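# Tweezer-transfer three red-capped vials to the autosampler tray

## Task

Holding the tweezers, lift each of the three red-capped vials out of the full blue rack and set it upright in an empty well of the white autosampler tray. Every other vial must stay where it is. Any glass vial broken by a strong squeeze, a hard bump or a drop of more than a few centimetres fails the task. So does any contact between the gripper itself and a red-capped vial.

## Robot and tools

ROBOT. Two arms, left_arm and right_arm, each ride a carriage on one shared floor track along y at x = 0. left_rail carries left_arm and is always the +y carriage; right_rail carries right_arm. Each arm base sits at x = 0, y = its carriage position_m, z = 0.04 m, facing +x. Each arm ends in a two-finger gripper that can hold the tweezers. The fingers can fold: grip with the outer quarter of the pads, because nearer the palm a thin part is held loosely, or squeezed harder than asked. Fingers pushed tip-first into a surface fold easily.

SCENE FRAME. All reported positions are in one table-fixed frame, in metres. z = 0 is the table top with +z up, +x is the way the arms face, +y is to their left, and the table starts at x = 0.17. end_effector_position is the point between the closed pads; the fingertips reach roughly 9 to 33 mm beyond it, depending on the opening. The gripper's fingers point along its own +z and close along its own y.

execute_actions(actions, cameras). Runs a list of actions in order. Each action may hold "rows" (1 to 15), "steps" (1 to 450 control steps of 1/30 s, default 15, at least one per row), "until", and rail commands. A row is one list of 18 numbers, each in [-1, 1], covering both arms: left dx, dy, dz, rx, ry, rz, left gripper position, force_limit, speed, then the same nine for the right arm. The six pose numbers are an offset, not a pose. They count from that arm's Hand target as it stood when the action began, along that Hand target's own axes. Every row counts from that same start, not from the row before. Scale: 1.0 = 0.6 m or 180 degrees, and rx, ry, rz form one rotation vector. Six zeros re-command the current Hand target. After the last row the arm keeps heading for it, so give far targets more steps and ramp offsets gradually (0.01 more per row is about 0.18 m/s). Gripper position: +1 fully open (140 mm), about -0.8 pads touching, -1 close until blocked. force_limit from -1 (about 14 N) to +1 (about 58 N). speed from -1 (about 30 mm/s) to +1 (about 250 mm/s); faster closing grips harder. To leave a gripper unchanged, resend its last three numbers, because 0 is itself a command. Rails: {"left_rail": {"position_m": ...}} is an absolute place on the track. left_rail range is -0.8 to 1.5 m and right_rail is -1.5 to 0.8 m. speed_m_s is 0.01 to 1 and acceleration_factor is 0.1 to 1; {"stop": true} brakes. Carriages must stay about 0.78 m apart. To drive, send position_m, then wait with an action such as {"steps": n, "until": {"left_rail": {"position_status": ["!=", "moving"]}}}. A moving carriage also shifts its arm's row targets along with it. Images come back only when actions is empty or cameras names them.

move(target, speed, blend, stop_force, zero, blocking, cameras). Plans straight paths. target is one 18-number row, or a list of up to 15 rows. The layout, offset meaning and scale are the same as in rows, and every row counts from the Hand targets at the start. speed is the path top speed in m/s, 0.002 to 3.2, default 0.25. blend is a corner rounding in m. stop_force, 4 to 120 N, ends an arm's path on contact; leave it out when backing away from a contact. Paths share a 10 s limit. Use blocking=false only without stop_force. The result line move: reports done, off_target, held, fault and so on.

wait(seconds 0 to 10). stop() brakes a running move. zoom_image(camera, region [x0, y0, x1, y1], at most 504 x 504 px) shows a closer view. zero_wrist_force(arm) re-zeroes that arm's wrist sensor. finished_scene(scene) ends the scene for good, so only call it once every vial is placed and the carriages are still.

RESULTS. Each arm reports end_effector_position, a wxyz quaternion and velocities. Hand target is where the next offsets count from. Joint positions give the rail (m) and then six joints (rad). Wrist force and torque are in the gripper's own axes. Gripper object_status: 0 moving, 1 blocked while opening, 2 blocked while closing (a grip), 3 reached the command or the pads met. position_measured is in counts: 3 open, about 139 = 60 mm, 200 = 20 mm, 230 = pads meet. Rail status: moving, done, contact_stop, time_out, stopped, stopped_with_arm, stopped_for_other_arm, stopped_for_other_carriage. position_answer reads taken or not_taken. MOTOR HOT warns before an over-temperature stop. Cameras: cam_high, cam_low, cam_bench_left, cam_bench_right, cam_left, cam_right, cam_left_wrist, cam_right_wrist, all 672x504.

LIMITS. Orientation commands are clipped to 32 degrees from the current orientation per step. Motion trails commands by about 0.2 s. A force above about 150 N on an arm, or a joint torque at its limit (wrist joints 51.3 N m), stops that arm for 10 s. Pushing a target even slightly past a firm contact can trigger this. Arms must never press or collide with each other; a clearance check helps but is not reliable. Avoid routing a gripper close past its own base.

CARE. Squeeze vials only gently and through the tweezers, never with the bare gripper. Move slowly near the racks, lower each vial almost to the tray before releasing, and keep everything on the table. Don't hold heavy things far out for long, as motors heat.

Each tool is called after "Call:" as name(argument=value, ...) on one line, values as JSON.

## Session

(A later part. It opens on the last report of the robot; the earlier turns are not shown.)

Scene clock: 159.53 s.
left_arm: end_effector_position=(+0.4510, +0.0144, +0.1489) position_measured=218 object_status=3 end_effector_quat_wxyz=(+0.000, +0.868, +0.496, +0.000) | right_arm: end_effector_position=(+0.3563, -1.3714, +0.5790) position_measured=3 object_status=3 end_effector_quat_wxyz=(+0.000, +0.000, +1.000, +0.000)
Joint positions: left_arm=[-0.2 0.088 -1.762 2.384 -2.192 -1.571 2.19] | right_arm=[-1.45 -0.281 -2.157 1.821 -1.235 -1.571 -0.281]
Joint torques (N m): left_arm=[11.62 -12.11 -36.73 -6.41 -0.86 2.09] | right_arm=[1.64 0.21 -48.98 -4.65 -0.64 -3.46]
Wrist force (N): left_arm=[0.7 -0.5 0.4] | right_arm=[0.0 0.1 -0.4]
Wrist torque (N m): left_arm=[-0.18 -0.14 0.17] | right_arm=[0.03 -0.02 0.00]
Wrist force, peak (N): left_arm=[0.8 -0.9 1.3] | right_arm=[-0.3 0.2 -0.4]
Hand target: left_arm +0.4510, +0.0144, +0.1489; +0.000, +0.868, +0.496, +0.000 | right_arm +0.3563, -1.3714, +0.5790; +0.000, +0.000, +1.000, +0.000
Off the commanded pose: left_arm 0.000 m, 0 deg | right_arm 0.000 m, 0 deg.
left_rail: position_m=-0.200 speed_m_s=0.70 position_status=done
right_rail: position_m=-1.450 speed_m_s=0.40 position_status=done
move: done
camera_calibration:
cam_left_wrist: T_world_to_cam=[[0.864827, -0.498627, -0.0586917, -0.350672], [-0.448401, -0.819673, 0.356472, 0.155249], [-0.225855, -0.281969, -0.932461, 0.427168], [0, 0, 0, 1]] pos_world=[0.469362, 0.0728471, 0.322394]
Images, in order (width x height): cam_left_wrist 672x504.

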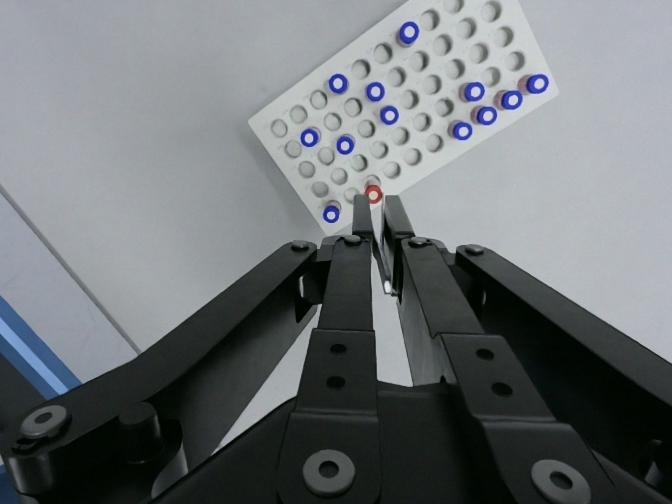

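Call:
move(target=[0.0026,0.0002,0,0,0,0,-0.71,-1,-1,0,0,0,0,0,0,1,1,1], speed=0.03, cameras=["cam_left_wrist"])

Call:
zoom_image(camera="cam_left_wrist", region=[355, 170, 395, 214])

Scene clock: 161.33 s.
left_arm: end_effector_position=(+0.4519, +0.0156, +0.1489) position_measured=218 object_status=3 end_effector_quat_wxyz=(+0.000, +0.868, +0.496, +0.000) | right_arm: end_effector_position=(+0.3563, -1.3714, +0.5790) position_measured=3 object_status=3 end_effector_quat_wxyz=(+0.000, +0.000, +1.000, +0.000)
Joint positions: left_arm=[-0.2 0.09 -1.759 2.382 -2.193 -1.571 2.193] | right_arm=[-1.45 -0.281 -2.157 1.821 -1.235 -1.571 -0.281]
Joint torques (N m): left_arm=[12.4 -10.86 -53.75 -6.32 -1.47 2.28] | right_arm=[-0.19 -0.79 -48.44 -4.87 -0.46 -3.23]
Wrist force (N): left_arm=[0.8 -0.7 0.3] | right_arm=[-0.1 0.3 -0.3]
Wrist torque (N m): left_arm=[-0.23 -0.18 0.04] | right_arm=[0.06 0.00 -0.01]
Wrist force, peak (N): left_arm=[1.1 -1.2 0.6] | right_arm=[-0.2 0.4 0.3]
Hand target: left_arm +0.4519, +0.0156, +0.1489; +0.000, +0.868, +0.496, +0.000 | right_arm +0.3563, -1.3714, +0.5790; +0.000, +0.000, +1.000, +0.000
Off the commanded pose: left_arm 0.000 m, 0 deg | right_arm 0.000 m, 0 deg.
left_rail: position_m=-0.200 speed_m_s=0.70 position_status=done
right_rail: position_m=-1.450 speed_m_s=0.40 position_status=done
move: done
camera_calibration:
cam_left_wrist: T_world_to_cam=[[0.864827, -0.498627, -0.0586917, -0.350715], [-0.448401, -0.819673, 0.356472, 0.156673], [-0.225855, -0.281969, -0.932461, 0.427715], [0, 0, 0, 1]] pos_world=[0.470162, 0.0741471, 0.322394]
Images, in order (width x height): cam_left_wrist 672x504.

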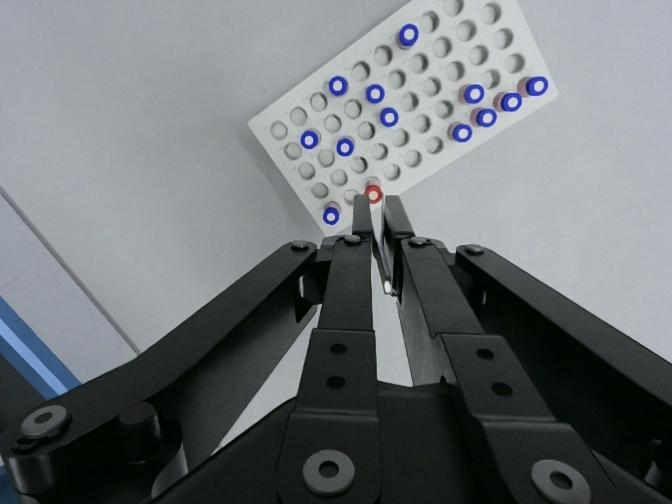

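Scaled by 11.455 from the camera's 672x504 image, which has a finer 960x720 frame.

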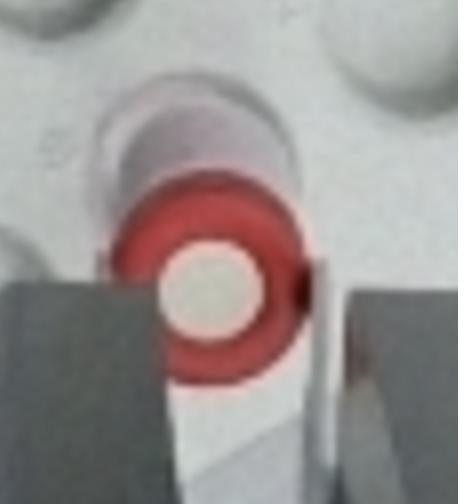

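Call:
move(target=[0,0,0.0358,0,0,0,-0.71,-1,-1,0,0,0,0,0,0,1,1,1], speed=0.012, stop_force=4, cameras=["cam_left_wrist"])

Call:
zoom_image(camera="cam_left_wrist", region=[330, 130, 420, 230])

Scene clock: 164.50 s.
left_arm: end_effector_position=(+0.4519, +0.0156, +0.1275) position_measured=218 object_status=3 end_effector_quat_wxyz=(+0.000, +0.868, +0.496, +0.000) | right_arm: end_effector_position=(+0.3563, -1.3714, +0.5790) position_measured=3 object_status=3 end_effector_quat_wxyz=(+0.000, +0.000, +1.000, +0.000)
Joint positions: left_arm=[-0.2 0.09 -1.728 2.405 -2.247 -1.571 2.193] | right_arm=[-1.45 -0.281 -2.157 1.821 -1.235 -1.571 -0.281]
Joint torques (N m): left_arm=[1.94 -29.27 -39.67 -1.72 -1.14 -0.16] | right_arm=[0.1 -0.83 -48.63 -4.85 -0.68 -3.23]
Wrist force (N): left_arm=[0.5 -0.1 -3.4] | right_arm=[-0.2 -0.1 0.2]
Wrist torque (N m): left_arm=[-0.15 -0.12 0.04] | right_arm=[-0.02 0.04 0.00]
Wrist force, peak (N): left_arm=[0.4 -0.6 -3.7] | right_arm=[0.4 0.4 -0.4]
Hand target: left_arm +0.4519, +0.0156, +0.1276; +0.000, +0.868, +0.496, +0.000 | right_arm +0.3563, -1.3714, +0.5790; +0.000, +0.000, +1.000, +0.000
Off the commanded pose: left_arm 0.000 m, 0 deg | right_arm 0.000 m, 0 deg.
left_rail: position_m=-0.200 speed_m_s=0.70 position_status=done
right_rail: position_m=-1.450 speed_m_s=0.40 position_status=done
move: contact (left_arm)
camera_calibration:
cam_left_wrist: T_world_to_cam=[[0.864805, -0.498656, -0.0587704, -0.352022], [-0.448396, -0.819658, 0.356514, 0.16433], [-0.225949, -0.281963, -0.93244, 0.407821], [0, 0, 0, 1]] pos_world=[0.470262, 0.0741472, 0.300994]
Images, in order (width x height): cam_left_wrist 672x504.

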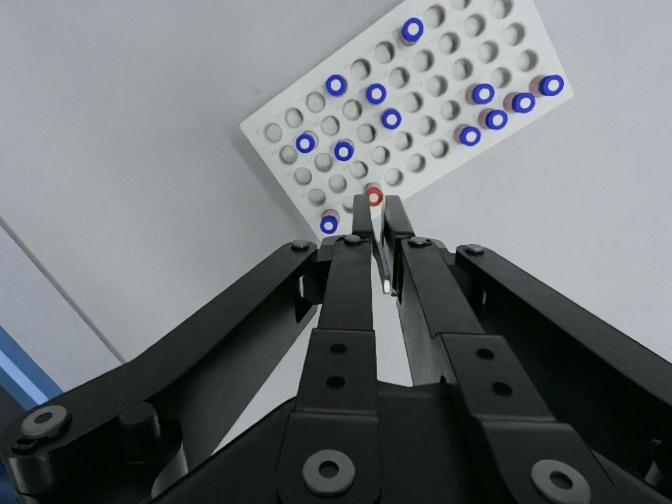

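Scaled by 5.040 from the camera's 672x504 image, which has a finer 960x720 frame.

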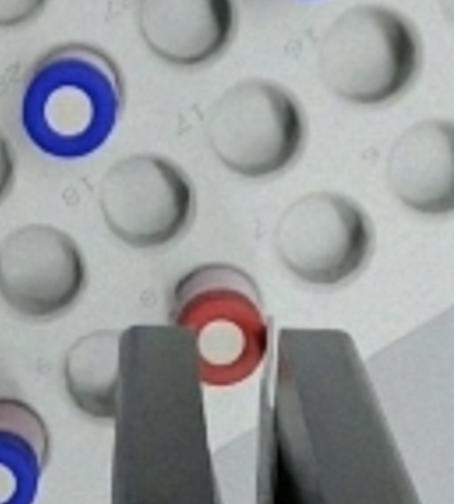

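Call:
move(target=[0,0,-0.001,0,0,0,-0.71,-1,-1,0,0,0,0,0,0,1,1,1], speed=0.01)

Call:
execute_actions(actions=[{"rows":[[0,0,0,0,0,0,-0.69,-1,-1,0,0,0,0,0,0,1,1,1]],"steps":15},{"rows":[[0,0,0,0,0,0,-0.675,-1,-1,0,0,0,0,0,0,1,1,1]],"steps":15},{"rows":[[0,0,0,0,0,0,-0.66,-1,-1,0,0,0,0,0,0,1,1,1]],"steps":15}], cameras=["cam_left_wrist"])

Call:
zoom_image(camera="cam_left_wrist", region=[350, 175, 395, 215])

Scene clock: 165.70 s.
left_arm: end_effector_position=(+0.4519, +0.0156, +0.1282) position_measured=218 object_status=3 end_effector_quat_wxyz=(+0.000, +0.868, +0.496, +0.000) | right_arm: end_effector_position=(+0.3563, -1.3714, +0.5790) position_measured=3 object_status=3 end_effector_quat_wxyz=(+0.000, +0.000, +1.000, +0.000)
Joint positions: left_arm=[-0.2 0.09 -1.729 2.404 -2.245 -1.571 2.193] | right_arm=[-1.45 -0.281 -2.157 1.821 -1.235 -1.571 -0.281]
Joint torques (N m): left_arm=[1.3 -44.15 -51.41 -2.02 -1.02 -0.17] | right_arm=[-0.53 -0.11 -48.19 -4.87 -0.71 -3.16]
Wrist force (N): left_arm=[0.5 -0.7 0.4] | right_arm=[-0.1 0.1 -0.5]
Wrist torque (N m): left_arm=[-0.21 -0.10 0.04] | right_arm=[0.03 0.02 0.00]
Wrist force, peak (N): left_arm=[0.6 -0.5 -4.1] | right_arm=[-0.2 0.4 -0.3]
Hand target: left_arm +0.4519, +0.0156, +0.1282; +0.000, +0.868, +0.496, +0.000 | right_arm +0.3563, -1.3714, +0.5790; +0.000, +0.000, +1.000, +0.000
Off the commanded pose: left_arm 0.000 m, 0 deg | right_arm 0.000 m, 0 deg.
left_rail: position_m=-0.200 speed_m_s=0.70 position_status=done
right_rail: position_m=-1.450 speed_m_s=0.40 position_status=done
move: done

Scene clock: 167.40 s.
left_arm: end_effector_position=(+0.4519, +0.0156, +0.1282) position_measured=213 object_status=3 end_effector_quat_wxyz=(+0.000, +0.868, +0.496, +0.000) | right_arm: end_effector_position=(+0.3563, -1.3714, +0.5790) position_measured=3 object_status=3 end_effector_quat_wxyz=(+0.000, +0.000, +1.000, +0.000)
Joint positions: left_arm=[-0.2 0.09 -1.729 2.404 -2.245 -1.571 2.193] | right_arm=[-1.45 -0.281 -2.157 1.821 -1.235 -1.571 -0.281]
Joint torques (N m): left_arm=[2.1 -44.34 -51.25 -2.18 -1.22 -0.17] | right_arm=[1.88 0.58 -47.82 -4.71 -0.46 -3.46]
Wrist force (N): left_arm=[0.7 -0.6 0.8] | right_arm=[-0.1 -0.1 -0.2]
Wrist torque (N m): left_arm=[-0.22 -0.15 0.03] | right_arm=[-0.03 0.02 -0.01]
Wrist force, peak (N): left_arm=[0.3 -1.2 0.8] | right_arm=[-0.1 0.4 -0.3]
Hand target: left_arm +0.4519, +0.0156, +0.1282; +0.000, +0.868, +0.496, +0.000 | right_arm +0.3563, -1.3714, +0.5790; +0.000, +0.000, +1.000, +0.000
Off the commanded pose: left_arm 0.000 m, 0 deg | right_arm 0.000 m, 0 deg.
left_rail: position_m=-0.200 speed_m_s=0.70 position_status=done
right_rail: position_m=-1.450 speed_m_s=0.40 position_status=done
camera_calibration:
cam_left_wrist: T_world_to_cam=[[0.864827, -0.498627, -0.0586917, -0.352017], [-0.448401, -0.819673, 0.356472, 0.164097], [-0.225855, -0.281969, -0.932461, 0.408436], [0, 0, 0, 1]] pos_world=[0.470262, 0.0741471, 0.301694]
Images, in order (width x height): cam_left_wrist 672x504.

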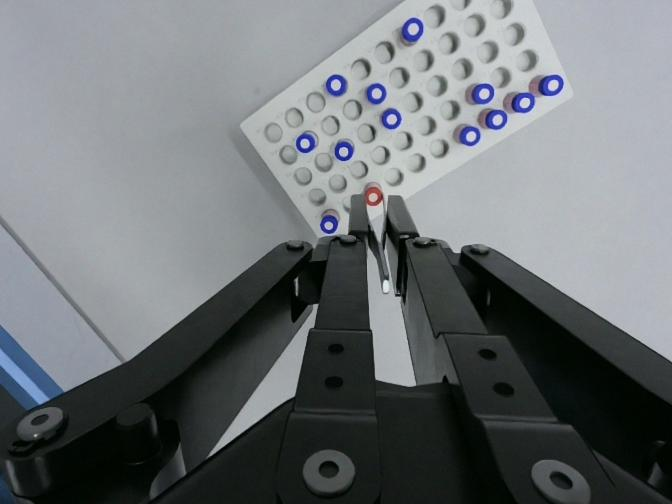

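Scaled by 11.200 from the camera's 672x504 image, which has a finer 960x720 frame.

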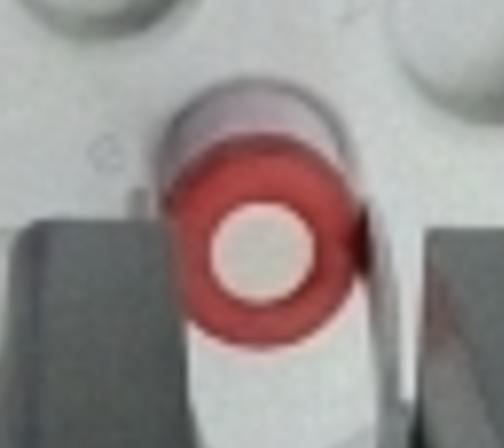

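Call:
move(target=[[0,0.0006,0,0,0,0,-0.66,-1,-1,0,0,0,0,0,0,1,1,1],[0,0.0006,-0.05,0,0,0,-0.66,-1,-1,0,0,0,0,0,0,1,1,1]], speed=0.03, cameras=["cam_left_wrist"])

Call:
zoom_image(camera="cam_left_wrist", region=[330, 130, 420, 230])

Scene clock: 169.80 s.
left_arm: end_effector_position=(+0.4522, +0.0155, +0.1581) position_measured=213 object_status=3 end_effector_quat_wxyz=(+0.000, +0.868, +0.496, +0.000) end_effector_velocity=(+0.000, +0.000, +0.001) end_effector_angular_velocity=(+0.000, +0.001, -0.001) | right_arm: end_effector_position=(+0.3563, -1.3714, +0.5790) position_measured=3 object_status=3 end_effector_quat_wxyz=(+0.000, +0.000, +1.000, +0.000)
Joint positions: left_arm=[-0.2 0.09 -1.771 2.371 -2.17 -1.571 2.193] | right_arm=[-1.45 -0.281 -2.157 1.821 -1.235 -1.571 -0.281]
Joint velocities: left_arm=[0 0 -0.002 -0.002 0.005 0 0] | right_arm=[within noise]
Joint torques (N m): left_arm=[-11.09 -44.3 -53.52 -2.21 -1.45 -1.08] | right_arm=[0.29 0.68 -49.21 -4.43 -0.75 -3.52]
Wrist force (N): left_arm=[0.3 -0.8 0.5] | right_arm=[-0.1 0.1 0.1]
Wrist torque (N m): left_arm=[-0.23 -0.06 0.11] | right_arm=[0.03 0.03 -0.01]
Wrist force, peak (N): left_arm=[0.5 -1.4 0.8] | right_arm=[-0.2 -0.2 -0.5]
Hand target: left_arm +0.4522, +0.0155, +0.1582; +0.000, +0.868, +0.496, +0.000 | right_arm +0.3563, -1.3714, +0.5790; +0.000, +0.000, +1.000, +0.000
Off the commanded pose: left_arm 0.000 m, 0 deg | right_arm 0.000 m, 0 deg.
left_rail: position_m=-0.200 speed_m_s=0.70 position_status=done
right_rail: position_m=-1.450 speed_m_s=0.40 position_status=done
move: done
camera_calibration:
cam_left_wrist: T_world_to_cam=[[0.864827, -0.498627, -0.0586917, -0.350571], [-0.448401, -0.819673, 0.356472, 0.153491], [-0.225855, -0.281969, -0.932461, 0.436356], [0, 0, 0, 1]] pos_world=[0.470562, 0.0740471, 0.331594]
Images, in order (width x height): cam_left_wrist 672x504.

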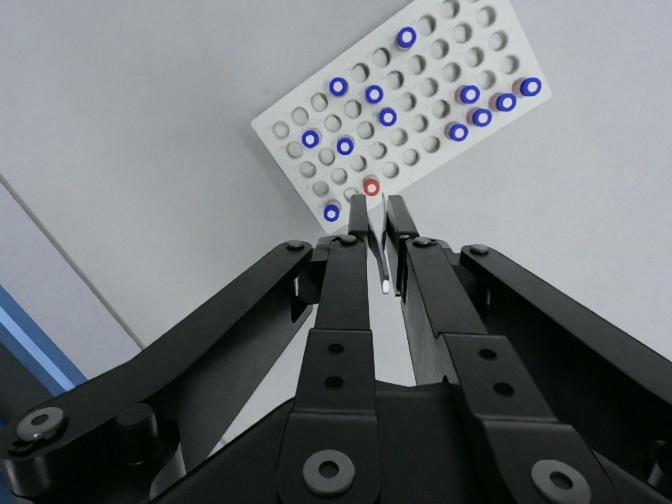

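Scaled by 5.040 from the camera's 672x504 image, which has a finer 960x720 frame.

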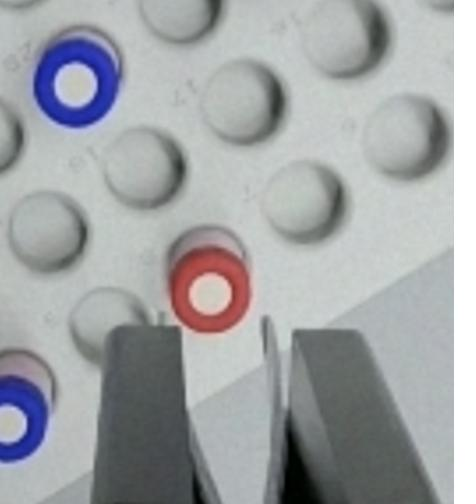

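Call:
move(target=[[0,0,-0.0683,0,0,0,-0.66,-1,-1,0,0,0,0,0,0,1,1,1],[-0.7575,0.3152,-0.0683,0,0,0,-0.68,-1,-1,0,0,0,0,0,0,1,1,1]], speed=[0.06,0.2], blend=[0.015,0], cameras=["cam_left_wrist"])

Call:
zoom_image(camera="cam_left_wrist", region=[330, 150, 420, 250])

Scene clock: 175.43 s.
left_arm: end_effector_position=(+0.3846, -0.4721, +0.1993) position_measured=214 object_status=3 end_effector_quat_wxyz=(+0.000, +0.868, +0.496, +0.000) | right_arm: end_effector_position=(+0.3563, -1.3714, +0.5790) position_measured=3 object_status=3 end_effector_quat_wxyz=(+0.000, +0.000, +1.000, +0.000)
Joint positions: left_arm=[-0.2 -0.994 -1.885 2.364 -2.05 -1.571 1.109] | right_arm=[-1.45 -0.281 -2.157 1.821 -1.235 -1.571 -0.281]
Joint torques (N m): left_arm=[-11.39 -3.81 -56.47 -6.1 1.97 -2.59] | right_arm=[0.82 -0.62 -49 -4.9 -0.37 -3.33]
Wrist force (N): left_arm=[0.5 -0.1 0.2] | right_arm=[-0.1 -0.1 -0.1]
Wrist torque (N m): left_arm=[-0.06 -0.10 0.18] | right_arm=[-0.01 0.03 -0.01]
Wrist force, peak (N): left_arm=[2.0 -0.8 -0.4] | right_arm=[-0.3 0.1 -0.5]
Hand target: left_arm +0.3846, -0.4721, +0.1993; +0.000, +0.868, +0.496, +0.000 | right_arm +0.3563, -1.3714, +0.5790; +0.000, +0.000, +1.000, +0.000
Off the commanded pose: left_arm 0.000 m, 0 deg | right_arm 0.000 m, 0 deg.
left_rail: position_m=-0.200 speed_m_s=0.70 position_status=done
right_rail: position_m=-1.450 speed_m_s=0.40 position_status=done
move: done
camera_calibration:
cam_left_wrist: T_world_to_cam=[[0.864827, -0.498627, -0.0586917, -0.532871], [-0.448401, -0.819673, 0.356472, -0.291262], [-0.225855, -0.281969, -0.932461, 0.321989], [0, 0, 0, 1]] pos_world=[0.402962, -0.413653, 0.372794]
Images, in order (width x height): cam_left_wrist 672x504.

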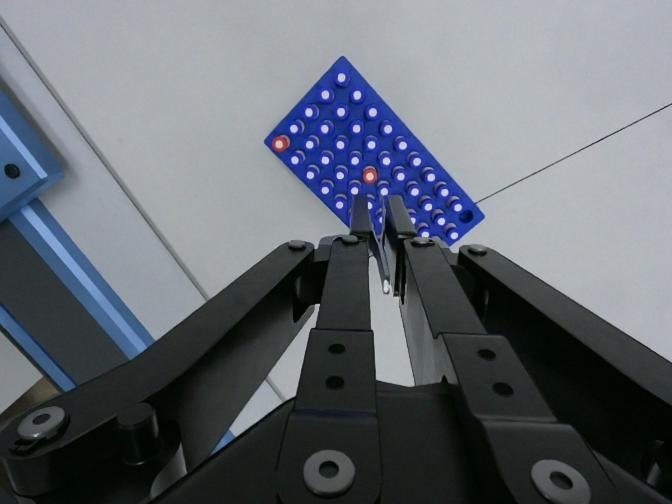

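Scaled by 5.040 from the camera's 672x504 image, which has a finer 960x720 frame.

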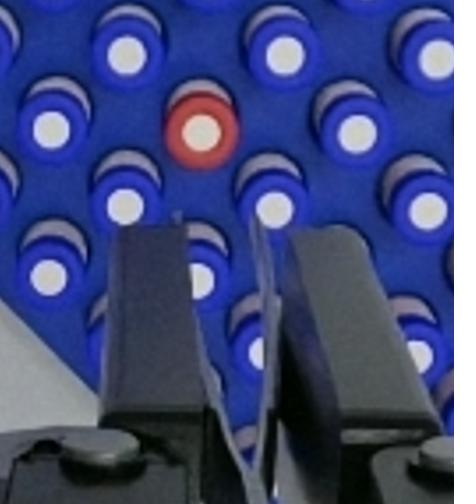

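Call:
move(target=[0.0021,-0.0014,0.0838,0,0,0,-0.68,-1,-1,0,0,0,0,0,0,1,1,1], speed=0.06)

Call:
execute_actions(actions=[{"rows":[[0,0,0,0,0,0,-0.66,-1,-1,0,0,0,0,0,0,1,1,1]],"steps":15}], cameras=["cam_left_wrist"])

Call:
zoom_image(camera="cam_left_wrist", region=[350, 175, 395, 215])

Scene clock: 177.60 s.
left_arm: end_effector_position=(+0.3845, -0.4706, +0.1491) position_measured=214 object_status=3 end_effector_quat_wxyz=(+0.000, +0.868, +0.496, +0.000) | right_arm: end_effector_position=(+0.3563, -1.3714, +0.5790) position_measured=3 object_status=3 end_effector_quat_wxyz=(+0.000, +0.000, +1.000, +0.000)
Joint positions: left_arm=[-0.2 -0.993 -1.825 2.428 -2.174 -1.571 1.11] | right_arm=[-1.45 -0.281 -2.157 1.821 -1.235 -1.571 -0.281]
Joint torques (N m): left_arm=[13.09 -6.43 -36.72 -6.1 0.48 2.25] | right_arm=[0.21 -1.67 -48.47 -4.78 -0.62 -3.36]
Wrist force (N): left_arm=[0.4 -0.5 0.4] | right_arm=[-0.3 0.0 -0.2]
Wrist torque (N m): left_arm=[-0.19 -0.09 0.02] | right_arm=[0.02 0.05 -0.01]
Wrist force, peak (N): left_arm=[0.7 -0.8 1.5] | right_arm=[-0.2 0.6 0.0]
Hand target: left_arm +0.3845, -0.4706, +0.1490; +0.000, +0.868, +0.496, +0.000 | right_arm +0.3563, -1.3714, +0.5790; +0.000, +0.000, +1.000, +0.000
Off the commanded pose: left_arm 0.000 m, 0 deg | right_arm 0.000 m, 0 deg.
left_rail: position_m=-0.200 speed_m_s=0.70 position_status=done
right_rail: position_m=-1.450 speed_m_s=0.40 position_status=done
move: done

Scene clock: 178.30 s.
left_arm: end_effector_position=(+0.3845, -0.4706, +0.1490) position_measured=213 object_status=3 end_effector_quat_wxyz=(+0.000, +0.868, +0.496, +0.000) | right_arm: end_effector_position=(+0.3563, -1.3714, +0.5790) position_measured=3 object_status=3 end_effector_quat_wxyz=(+0.000, +0.000, +1.000, +0.000)
Joint positions: left_arm=[-0.2 -0.993 -1.825 2.428 -2.174 -1.571 1.11] | right_arm=[-1.45 -0.281 -2.157 1.821 -1.235 -1.571 -0.281]
Joint torques (N m): left_arm=[12.37 -6.62 -36.14 -6.24 -0.55 2.19] | right_arm=[0.67 -0.96 -48.22 -4.51 -0.7 -3.28]
Wrist force (N): left_arm=[0.5 -0.6 0.2] | right_arm=[-0.1 0.4 -0.3]
Wrist torque (N m): left_arm=[-0.20 -0.10 0.03] | right_arm=[0.09 0.02 -0.01]
Wrist force, peak (N): left_arm=[0.5 -0.9 0.6] | right_arm=[-0.1 0.4 -0.3]
Hand target: left_arm +0.3845, -0.4706, +0.1490; +0.000, +0.868, +0.496, +0.000 | right_arm +0.3563, -1.3714, +0.5790; +0.000, +0.000, +1.000, +0.000
Off the commanded pose: left_arm 0.000 m, 0 deg | right_arm 0.000 m, 0 deg.
left_rail: position_m=-0.200 speed_m_s=0.70 position_status=done
right_rail: position_m=-1.450 speed_m_s=0.40 position_status=done
camera_calibration:
cam_left_wrist: T_world_to_cam=[[0.864827, -0.498627, -0.0586917, -0.534989], [-0.448401, -0.819673, 0.356472, -0.272147], [-0.225855, -0.281969, -0.932461, 0.275487], [0, 0, 0, 1]] pos_world=[0.402862, -0.412153, 0.322494]
Images, in order (width x height): cam_left_wrist 672x504.

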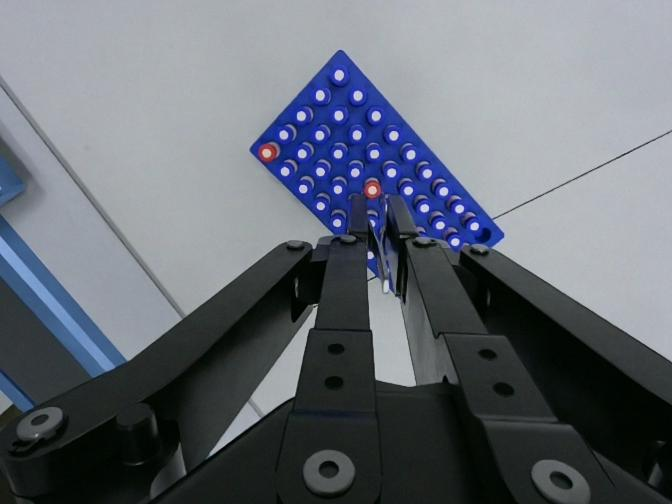

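Scaled by 11.200 from the camera's 672x504 image, which has a finer 960x720 frame.

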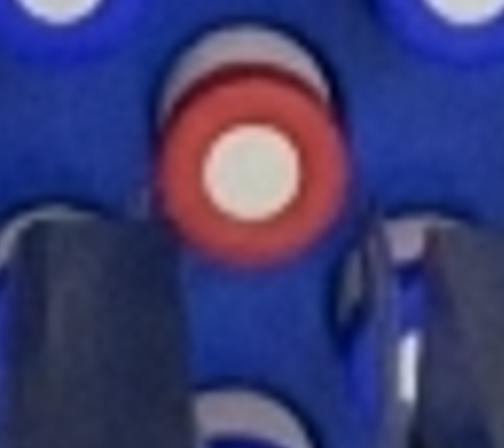

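Call:
move(target=[0,0,0.0285,0,0,0,-0.66,-1,-1,0,0,0,0,0,0,1,1,1], speed=0.02, stop_force=4, cameras=["cam_left_wrist"])

Call:
zoom_image(camera="cam_left_wrist", region=[350, 175, 395, 215])

Scene clock: 180.53 s.
left_arm: end_effector_position=(+0.3845, -0.4706, +0.1319) position_measured=213 object_status=3 end_effector_quat_wxyz=(+0.000, +0.868, +0.496, +0.000) | right_arm: end_effector_position=(+0.3563, -1.3714, +0.5790) position_measured=3 object_status=3 end_effector_quat_wxyz=(+0.000, +0.000, +1.000, +0.000)
Joint positions: left_arm=[-0.2 -0.993 -1.799 2.447 -2.219 -1.571 1.11] | right_arm=[-1.45 -0.281 -2.157 1.821 -1.235 -1.571 -0.281]
Joint torques (N m): left_arm=[0.2 -6.52 -34.55 -6.27 -0.09 -0.53] | right_arm=[0.4 1.86 -48.48 -4.67 -0.53 -3.31]
Wrist force (N): left_arm=[0.4 -0.6 0.5] | right_arm=[-0.3 0.4 0.3]
Wrist torque (N m): left_arm=[-0.21 -0.09 0.02] | right_arm=[0.08 0.07 -0.01]
Wrist force, peak (N): left_arm=[0.8 -0.9 0.8] | right_arm=[-0.3 0.4 0.2]
Hand target: left_arm +0.3845, -0.4706, +0.1319; +0.000, +0.868, +0.496, +0.000 | right_arm +0.3563, -1.3714, +0.5790; +0.000, +0.000, +1.000, +0.000
Off the commanded pose: left_arm 0.000 m, 0 deg | right_arm 0.000 m, 0 deg.
left_rail: position_m=-0.200 speed_m_s=0.70 position_status=done
right_rail: position_m=-1.450 speed_m_s=0.40 position_status=done
move: done
camera_calibration:
cam_left_wrist: T_world_to_cam=[[0.864827, -0.498627, -0.0586917, -0.535993], [-0.448401, -0.819673, 0.356472, -0.266051], [-0.225855, -0.281969, -0.932461, 0.259542], [0, 0, 0, 1]] pos_world=[0.402862, -0.412153, 0.305394]
Images, in order (width x height): cam_left_wrist 672x504.

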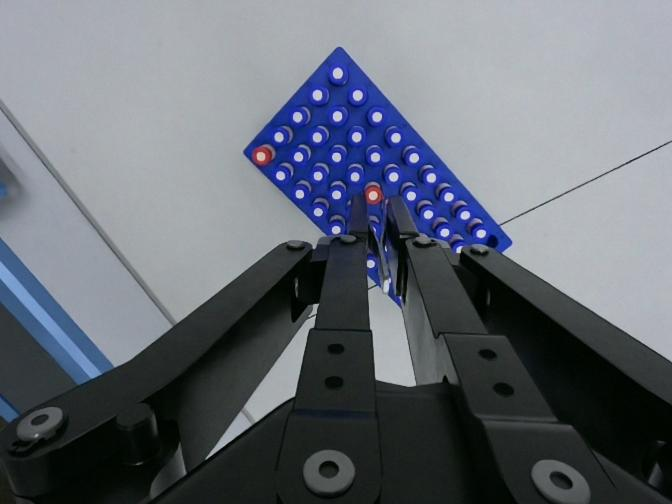

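Scaled by 11.200 from the camera's 672x504 image, which has a finer 960x720 frame.

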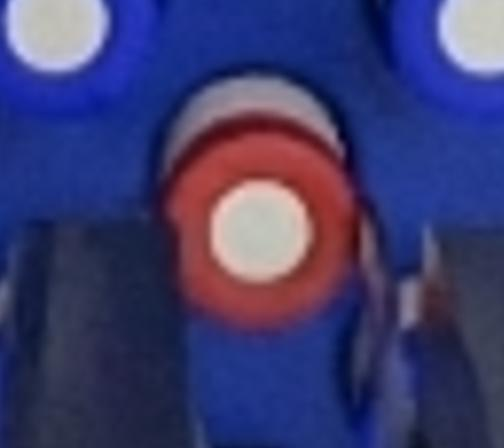

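Call:
execute_actions(actions=[{"rows":[[0,0,0,0,0,0,-0.67,-1,-1,0,0,0,0,0,0,1,1,1]],"steps":15},{"rows":[[0,0,0,0,0,0,-0.69,-1,-1,0,0,0,0,0,0,1,1,1]],"steps":15},{"rows":[[0,0,0,0,0,0,-0.71,-1,-1,0,0,0,0,0,0,1,1,1]],"steps":20}])

Call:
move(target=[0,0,-0.1117,0,0,0,-0.71,-1,-1,0,0,0,0,0,0,1,1,1], speed=0.05, cameras=["cam_left_wrist"])

Call:
zoom_image(camera="cam_left_wrist", region=[330, 130, 420, 230])

Scene clock: 184.03 s.
left_arm: end_effector_position=(+0.3845, -0.4706, +0.1319) position_measured=218 object_status=3 end_effector_quat_wxyz=(+0.000, +0.868, +0.496, +0.000) | right_arm: end_effector_position=(+0.3563, -1.3714, +0.5790) position_measured=3 object_status=3 end_effector_quat_wxyz=(+0.000, +0.000, +1.000, +0.000)
Joint positions: left_arm=[-0.2 -0.993 -1.799 2.447 -2.219 -1.571 1.11] | right_arm=[-1.45 -0.281 -2.157 1.821 -1.235 -1.571 -0.281]
Joint torques (N m): left_arm=[-3.2 -5.93 -34.88 -6.21 -0.33 -1.87] | right_arm=[-1.41 -0.71 -48.55 -4.8 -0.67 -3.2]
Wrist force (N): left_arm=[0.3 -0.3 0.4] | right_arm=[0.1 0.0 0.0]
Wrist torque (N m): left_arm=[-0.16 -0.07 0.02] | right_arm=[0.02 -0.03 -0.01]
Wrist force, peak (N): left_arm=[0.2 -0.9 1.0] | right_arm=[-0.6 0.0 -0.2]
Hand target: left_arm +0.3845, -0.4706, +0.1319; +0.000, +0.868, +0.496, +0.000 | right_arm +0.3563, -1.3714, +0.5790; +0.000, +0.000, +1.000, +0.000
Off the commanded pose: left_arm 0.000 m, 0 deg | right_arm 0.000 m, 0 deg.
left_rail: position_m=-0.200 speed_m_s=0.70 position_status=done
right_rail: position_m=-1.450 speed_m_s=0.40 position_status=done

Scene clock: 185.87 s.
left_arm: end_effector_position=(+0.3846, -0.4706, +0.1988) position_measured=218 object_status=3 end_effector_quat_wxyz=(+0.000, +0.868, +0.496, +0.000) end_effector_velocity=(-0.001, +0.000, +0.001) end_effector_angular_velocity=(+0.001, +0.001, +0.002) | right_arm: end_effector_position=(+0.3563, -1.3714, +0.5790) position_measured=3 object_status=3 end_effector_quat_wxyz=(+0.000, +0.000, +1.000, +0.000)
Joint positions: left_arm=[-0.2 -0.992 -1.886 2.366 -2.051 -1.571 1.11] | right_arm=[-1.45 -0.281 -2.157 1.821 -1.235 -1.571 -0.281]
Joint velocities: left_arm=[0 -0.001 -0.001 -0.002 0.005 0 -0.002] | right_arm=[within noise]
Joint torques (N m): left_arm=[-4.55 -36.85 -57.21 -2.03 0.13 -1.73] | right_arm=[-0.84 -0.2 -48.66 -4.6 -0.61 -3.27]
Wrist force (N): left_arm=[0.6 0.0 0.5] | right_arm=[-0.2 0.3 -0.1]
Wrist torque (N m): left_arm=[-0.04 -0.12 0.03] | right_arm=[0.07 0.04 0.00]
Wrist force, peak (N): left_arm=[0.4 -1.1 1.5] | right_arm=[-0.4 0.4 0.2]
Hand target: left_arm +0.3845, -0.4706, +0.1989; +0.000, +0.868, +0.496, +0.000 | right_arm +0.3563, -1.3714, +0.5790; +0.000, +0.000, +1.000, +0.000
Off the commanded pose: left_arm 0.000 m, 0 deg | right_arm 0.000 m, 0 deg.
left_rail: position_m=-0.200 speed_m_s=0.70 position_status=done
right_rail: position_m=-1.450 speed_m_s=0.40 position_status=done
move: done
camera_calibration:
cam_left_wrist: T_world_to_cam=[[0.864827, -0.498627, -0.0586917, -0.532103], [-0.448401, -0.819673, 0.356472, -0.289772], [-0.225855, -0.281969, -0.932461, 0.321974], [0, 0, 0, 1]] pos_world=[0.402962, -0.412053, 0.372294]
Images, in order (width x height): cam_left_wrist 672x504.

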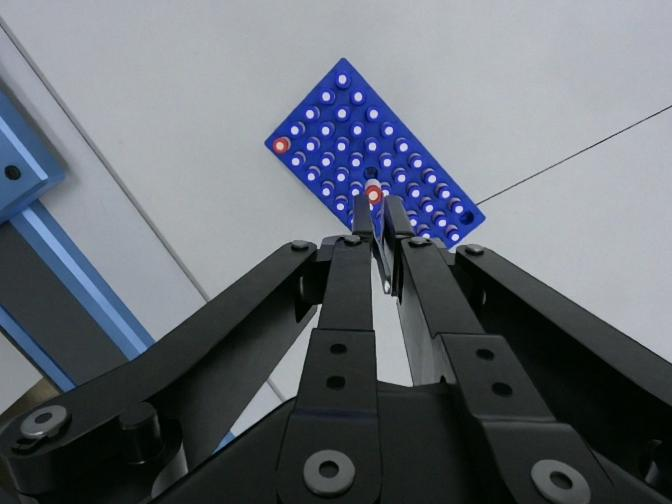

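Scaled by 5.040 from the camera's 672x504 image, which has a finer 960x720 frame.

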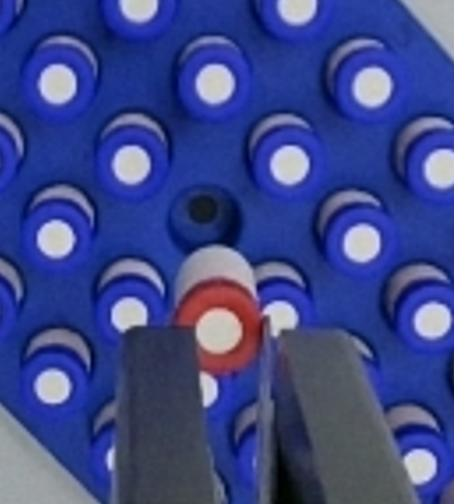

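Call:
move(target=[0.7878,-0.2631,0,0,0,0,-0.71,-1,-1,0,0,0,0,0,0,1,1,1], speed=0.18, cameras=["cam_left_wrist"])

Call:
zoom_image(camera="cam_left_wrist", region=[330, 130, 420, 230])

Scene clock: 190.37 s.
left_arm: end_effector_position=(+0.4882, +0.0167, +0.1988) position_measured=218 object_status=3 end_effector_quat_wxyz=(+0.000, +0.868, +0.496, +0.000) | right_arm: end_effector_position=(+0.3563, -1.3714, +0.5790) position_measured=3 object_status=3 end_effector_quat_wxyz=(+0.000, +0.000, +1.000, +0.000)
Joint positions: left_arm=[-0.2 0.086 -1.753 2.273 -2.091 -1.571 2.188] | right_arm=[-1.45 -0.281 -2.157 1.821 -1.235 -1.571 -0.281]
Joint torques (N m): left_arm=[12.76 -13.47 -56.44 -6.45 -2.2 2.84] | right_arm=[0.66 -0.94 -48.57 -4.78 -0.99 -3.15]
Wrist force (N): left_arm=[0.6 -0.7 0.2] | right_arm=[-0.1 -0.1 0.1]
Wrist torque (N m): left_arm=[-0.22 -0.10 -0.02] | right_arm=[-0.01 0.01 0.00]
Wrist force, peak (N): left_arm=[1.7 -1.0 0.8] | right_arm=[-0.5 -0.2 -0.2]
Hand target: left_arm +0.4883, +0.0168, +0.1988; +0.000, +0.868, +0.496, +0.000 | right_arm +0.3563, -1.3714, +0.5790; +0.000, +0.000, +1.000, +0.000
Off the commanded pose: left_arm 0.000 m, 0 deg | right_arm 0.000 m, 0 deg.
left_rail: position_m=-0.200 speed_m_s=0.70 position_status=done
right_rail: position_m=-1.450 speed_m_s=0.40 position_status=done
move: done
camera_calibration:
cam_left_wrist: T_world_to_cam=[[0.86485, -0.498586, -0.0587094, -0.378775], [-0.448358, -0.819698, 0.356469, 0.156008], [-0.225855, -0.281969, -0.932461, 0.482748], [0, 0, 0, 1]] pos_world=[0.506562, 0.075147, 0.372294]
Images, in order (width x height): cam_left_wrist 672x504.

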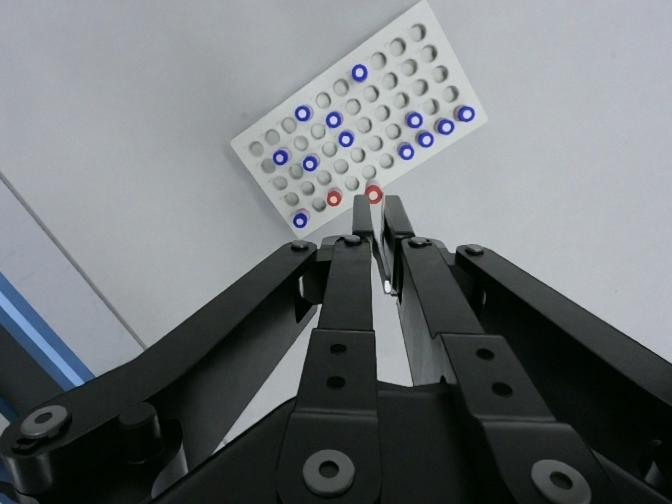

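Scaled by 5.040 from the camera's 672x504 image, which has a finer 960x720 frame.

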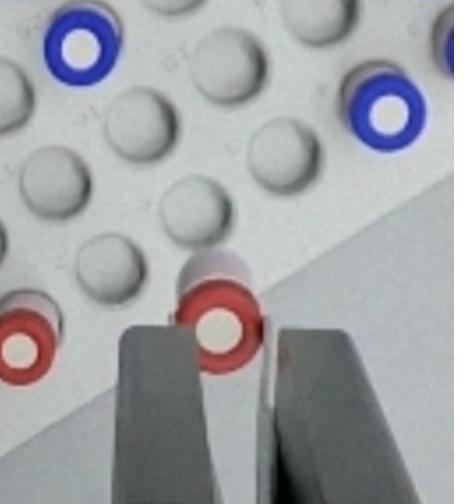

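Call:
move(target=[0.0021,-0.0015,0.0832,0,0,0,-0.71,-1,-1,0,0,0,0,0,0,1,1,1], speed=0.06, stop_force=5, cameras=["cam_left_wrist"])

Call:
zoom_image(camera="cam_left_wrist", region=[355, 170, 395, 214])

Scene clock: 192.83 s.
left_arm: end_effector_position=(+0.4881, +0.0183, +0.1489) position_measured=218 object_status=3 end_effector_quat_wxyz=(+0.000, +0.868, +0.496, +0.000) | right_arm: end_effector_position=(+0.3563, -1.3714, +0.5790) position_measured=3 object_status=3 end_effector_quat_wxyz=(+0.000, +0.000, +1.000, +0.000)
Joint positions: left_arm=[-0.2 0.089 -1.692 2.328 -2.207 -1.571 2.192] | right_arm=[-1.45 -0.281 -2.157 1.821 -1.235 -1.571 -0.281]
Joint torques (N m): left_arm=[12.55 -15.83 -35.18 -6.12 -0.9 2.21] | right_arm=[0.35 -0.24 -49.2 -4.59 -0.62 -3.43]
Wrist force (N): left_arm=[0.6 -0.7 0.5] | right_arm=[0.1 0.0 0.1]
Wrist torque (N m): left_arm=[-0.19 -0.11 0.03] | right_arm=[0.01 -0.03 -0.01]
Wrist force, peak (N): left_arm=[0.9 -0.9 1.0] | right_arm=[-0.5 -0.2 0.2]
Hand target: left_arm +0.4881, +0.0183, +0.1489; +0.000, +0.868, +0.496, +0.000 | right_arm +0.3563, -1.3714, +0.5790; +0.000, +0.000, +1.000, +0.000
Off the commanded pose: left_arm 0.000 m, 0 deg | right_arm 0.000 m, 0 deg.
left_rail: position_m=-0.200 speed_m_s=0.70 position_status=done
right_rail: position_m=-1.450 speed_m_s=0.40 position_status=done
move: done
camera_calibration:
cam_left_wrist: T_world_to_cam=[[0.864827, -0.498627, -0.0586917, -0.380762], [-0.448401, -0.819673, 0.356472, 0.175163], [-0.225855, -0.281969, -0.932461, 0.436675], [0, 0, 0, 1]] pos_world=[0.506462, 0.0768471, 0.322394]
Images, in order (width x height): cam_left_wrist 672x504.

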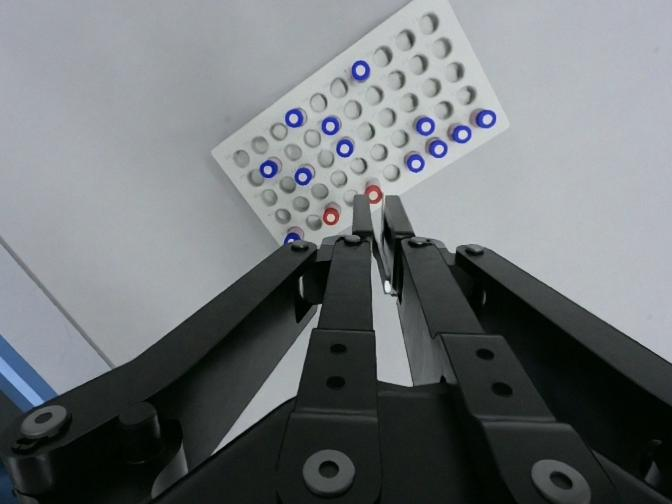

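Scaled by 11.455 from the camera's 672x504 image, which has a finer 960x720 frame.

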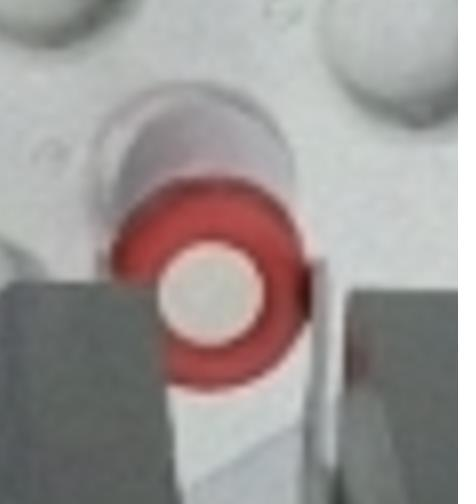

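Call:
move(target=[[-0.001,0,0,0,0,0,-0.71,-1,-1,0,0,0,0,0,0,1,1,1],[-0.001,0,0.0358,0,0,0,-0.71,-1,-1,0,0,0,0,0,0,1,1,1]], speed=0.012, stop_force=4, cameras=["cam_left_wrist"])

Call:
zoom_image(camera="cam_left_wrist", region=[330, 130, 420, 230])

Scene clock: 196.67 s.
left_arm: end_effector_position=(+0.4878, +0.0178, +0.1283) position_measured=218 object_status=3 end_effector_quat_wxyz=(+0.000, +0.868, +0.496, +0.000) | right_arm: end_effector_position=(+0.3563, -1.3714, +0.5790) position_measured=3 object_status=3 end_effector_quat_wxyz=(+0.000, +0.000, +1.000, +0.000)
Joint positions: left_arm=[-0.2 0.088 -1.664 2.35 -2.256 -1.571 2.191] | right_arm=[-1.45 -0.281 -2.157 1.821 -1.235 -1.571 -0.281]
Joint torques (N m): left_arm=[-8.78 -50 -51 -2.19 -1.92 -2.54] | right_arm=[0.47 -1.32 -48.88 -4.6 -0.72 -3.42]
Wrist force (N): left_arm=[0.7 -0.6 0.8] | right_arm=[-0.8 0.2 0.1]
Wrist torque (N m): left_arm=[-0.16 -0.14 0.18] | right_arm=[0.04 0.16 -0.01]
Wrist force, peak (N): left_arm=[0.6 0.1 -3.7] | right_arm=[-0.8 0.2 0.1]
Hand target: left_arm +0.4878, +0.0178, +0.1283; +0.000, +0.868, +0.496, +0.000 (not the last commanded pose) | right_arm +0.3563, -1.3714, +0.5790; +0.000, +0.000, +1.000, +0.000
Off the commanded pose: left_arm 0.001 m, 0 deg | right_arm 0.000 m, 0 deg.
left_rail: position_m=-0.200 speed_m_s=0.70 position_status=done
right_rail: position_m=-1.450 speed_m_s=0.40 position_status=done
move: contact (left_arm); path passed 1 of 2 targets
camera_calibration:
cam_left_wrist: T_world_to_cam=[[0.864827, -0.498627, -0.0586917, -0.381961], [-0.448401, -0.819673, 0.356472, 0.181962], [-0.225855, -0.281969, -0.932461, 0.417258], [0, 0, 0, 1]] pos_world=[0.506162, 0.0763471, 0.301794]
Images, in order (width x height): cam_left_wrist 672x504.

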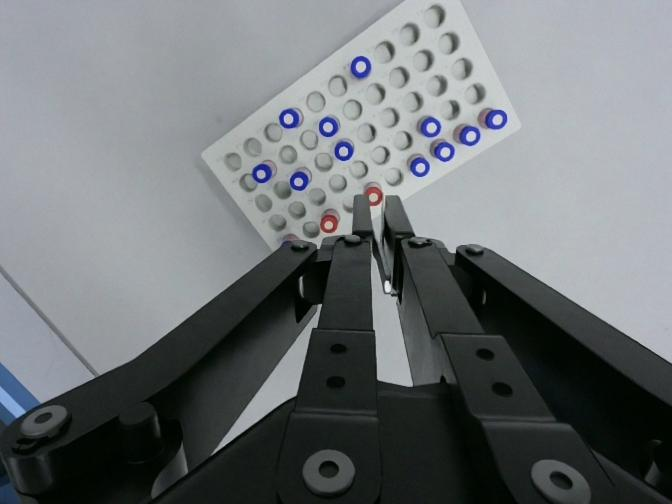

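Scaled by 5.040 from the camera's 672x504 image, which has a finer 960x720 frame.

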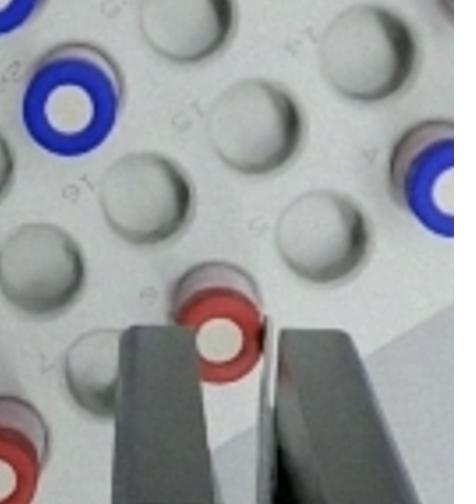

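Call:
execute_actions(actions=[{"rows":[[0,0,0,0,0,0,-0.69,-1,-1,0,0,0,0,0,0,1,1,1]],"steps":15},{"rows":[[0,0,0,0,0,0,-0.675,-1,-1,0,0,0,0,0,0,1,1,1]],"steps":15},{"rows":[[0,0,0,0,0,0,-0.66,-1,-1,0,0,0,0,0,0,1,1,1]],"steps":15}], cameras=["cam_left_wrist"])

Call:
zoom_image(camera="cam_left_wrist", region=[350, 175, 395, 215])

Scene clock: 200.27 s.
left_arm: end_effector_position=(+0.4878, +0.0178, +0.1283) position_measured=213 object_status=3 end_effector_quat_wxyz=(+0.000, +0.868, +0.496, +0.000) | right_arm: end_effector_position=(+0.3563, -1.3714, +0.5790) position_measured=3 object_status=3 end_effector_quat_wxyz=(+0.000, +0.000, +1.000, +0.000)
Joint positions: left_arm=[-0.2 0.088 -1.664 2.35 -2.256 -1.571 2.191] | right_arm=[-1.45 -0.281 -2.157 1.821 -1.235 -1.571 -0.281]
Joint torques (N m): left_arm=[-1.13 -49.48 -50.9 -2.26 -1.8 -2.55] | right_arm=[-0.13 -0.61 -49 -4.68 -0.51 -3.39]
Wrist force (N): left_arm=[0.9 -0.5 0.6] | right_arm=[0.1 0.0 -0.2]
Wrist torque (N m): left_arm=[-0.14 -0.18 0.17] | right_arm=[0.00 -0.02 -0.01]
Wrist force, peak (N): left_arm=[0.9 -0.8 1.0] | right_arm=[-0.6 -0.2 -0.3]
Hand target: left_arm +0.4878, +0.0178, +0.1283; +0.000, +0.868, +0.496, +0.000 | right_arm +0.3563, -1.3714, +0.5790; +0.000, +0.000, +1.000, +0.000
Off the commanded pose: left_arm 0.000 m, 0 deg | right_arm 0.000 m, 0 deg.
left_rail: position_m=-0.200 speed_m_s=0.70 position_status=done
right_rail: position_m=-1.450 speed_m_s=0.40 position_status=done
camera_calibration:
cam_left_wrist: T_world_to_cam=[[0.864827, -0.498627, -0.0586917, -0.381961], [-0.448401, -0.819673, 0.356472, 0.181962], [-0.225855, -0.281969, -0.932461, 0.417258], [0, 0, 0, 1]] pos_world=[0.506162, 0.0763471, 0.301794]
Images, in order (width x height): cam_left_wrist 672x504.

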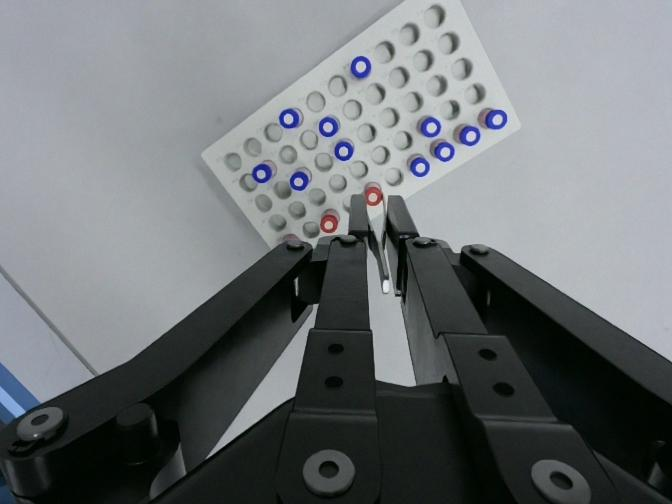

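Scaled by 11.200 from the camera's 672x504 image, which has a finer 960x720 frame.

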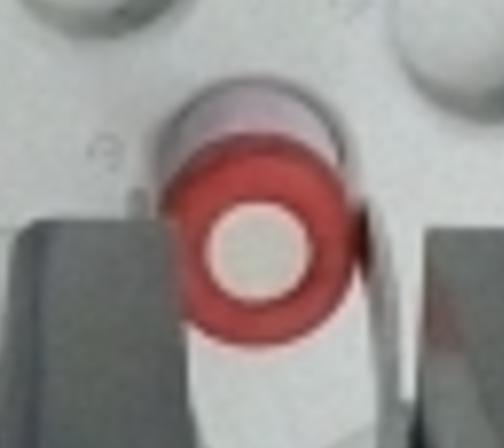

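Same as before; small shift and rise.

Call:
move(target=[[0,0.0003,0,0,0,0,-0.66,-1,-1,0,0,0,0,0,0,1,1,1],[0,0.0003,-0.05,0,0,0,-0.66,-1,-1,0,0,0,0,0,0,1,1,1]], speed=0.03, cameras=["cam_left_wrist"])

Call:
zoom_image(camera="cam_left_wrist", region=[330, 130, 420, 230])

Scene clock: 202.63 s.
left_arm: end_effector_position=(+0.4880, +0.0177, +0.1581) position_measured=213 object_status=3 end_effector_quat_wxyz=(+0.000, +0.868, +0.496, +0.000) | right_arm: end_effector_position=(+0.3563, -1.3714, +0.5790) position_measured=3 object_status=3 end_effector_quat_wxyz=(+0.000, +0.000, +1.000, +0.000)
Joint positions: left_arm=[-0.2 0.088 -1.705 2.319 -2.184 -1.571 2.191] | right_arm=[-1.45 -0.281 -2.157 1.821 -1.235 -1.571 -0.281]
Joint torques (N m): left_arm=[-9.84 -45.63 -53.14 -2.33 -2.09 -0.76] | right_arm=[-0.86 0.77 -48.19 -4.57 -0.54 -3.1]
Wrist force (N): left_arm=[0.8 -0.5 0.9] | right_arm=[-0.2 0.1 0.0]
Wrist torque (N m): left_arm=[-0.14 -0.17 0.16] | right_arm=[0.02 0.03 0.00]
Wrist force, peak (N): left_arm=[0.9 -0.5 1.0] | right_arm=[-0.1 -0.1 -0.6]
Hand target: left_arm +0.4880, +0.0177, +0.1583; +0.000, +0.868, +0.496, +0.000 | right_arm +0.3563, -1.3714, +0.5790; +0.000, +0.000, +1.000, +0.000
Off the commanded pose: left_arm 0.000 m, 0 deg | right_arm 0.000 m, 0 deg.
left_rail: position_m=-0.200 speed_m_s=0.70 position_status=done
right_rail: position_m=-1.450 speed_m_s=0.40 position_status=done
move: done
camera_calibration:
cam_left_wrist: T_world_to_cam=[[0.864827, -0.498627, -0.0586917, -0.380435], [-0.448401, -0.819673, 0.356472, 0.171347], [-0.225855, -0.281969, -0.932461, 0.445062], [0, 0, 0, 1]] pos_world=[0.506362, 0.0762471, 0.331594]
Images, in order (width x height): cam_left_wrist 672x504.

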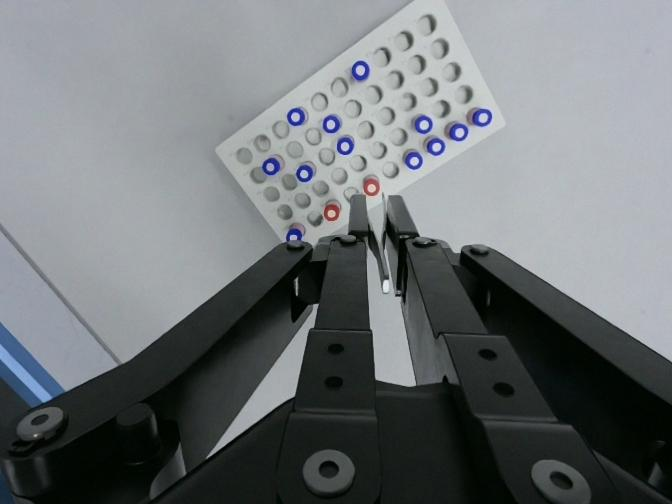

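Scaled by 5.040 from the camera's 672x504 image, which has a finer 960x720 frame.

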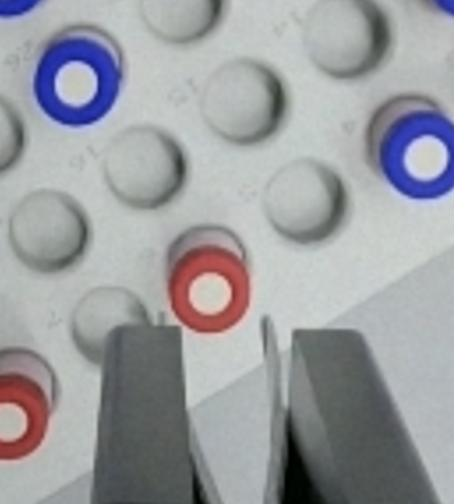

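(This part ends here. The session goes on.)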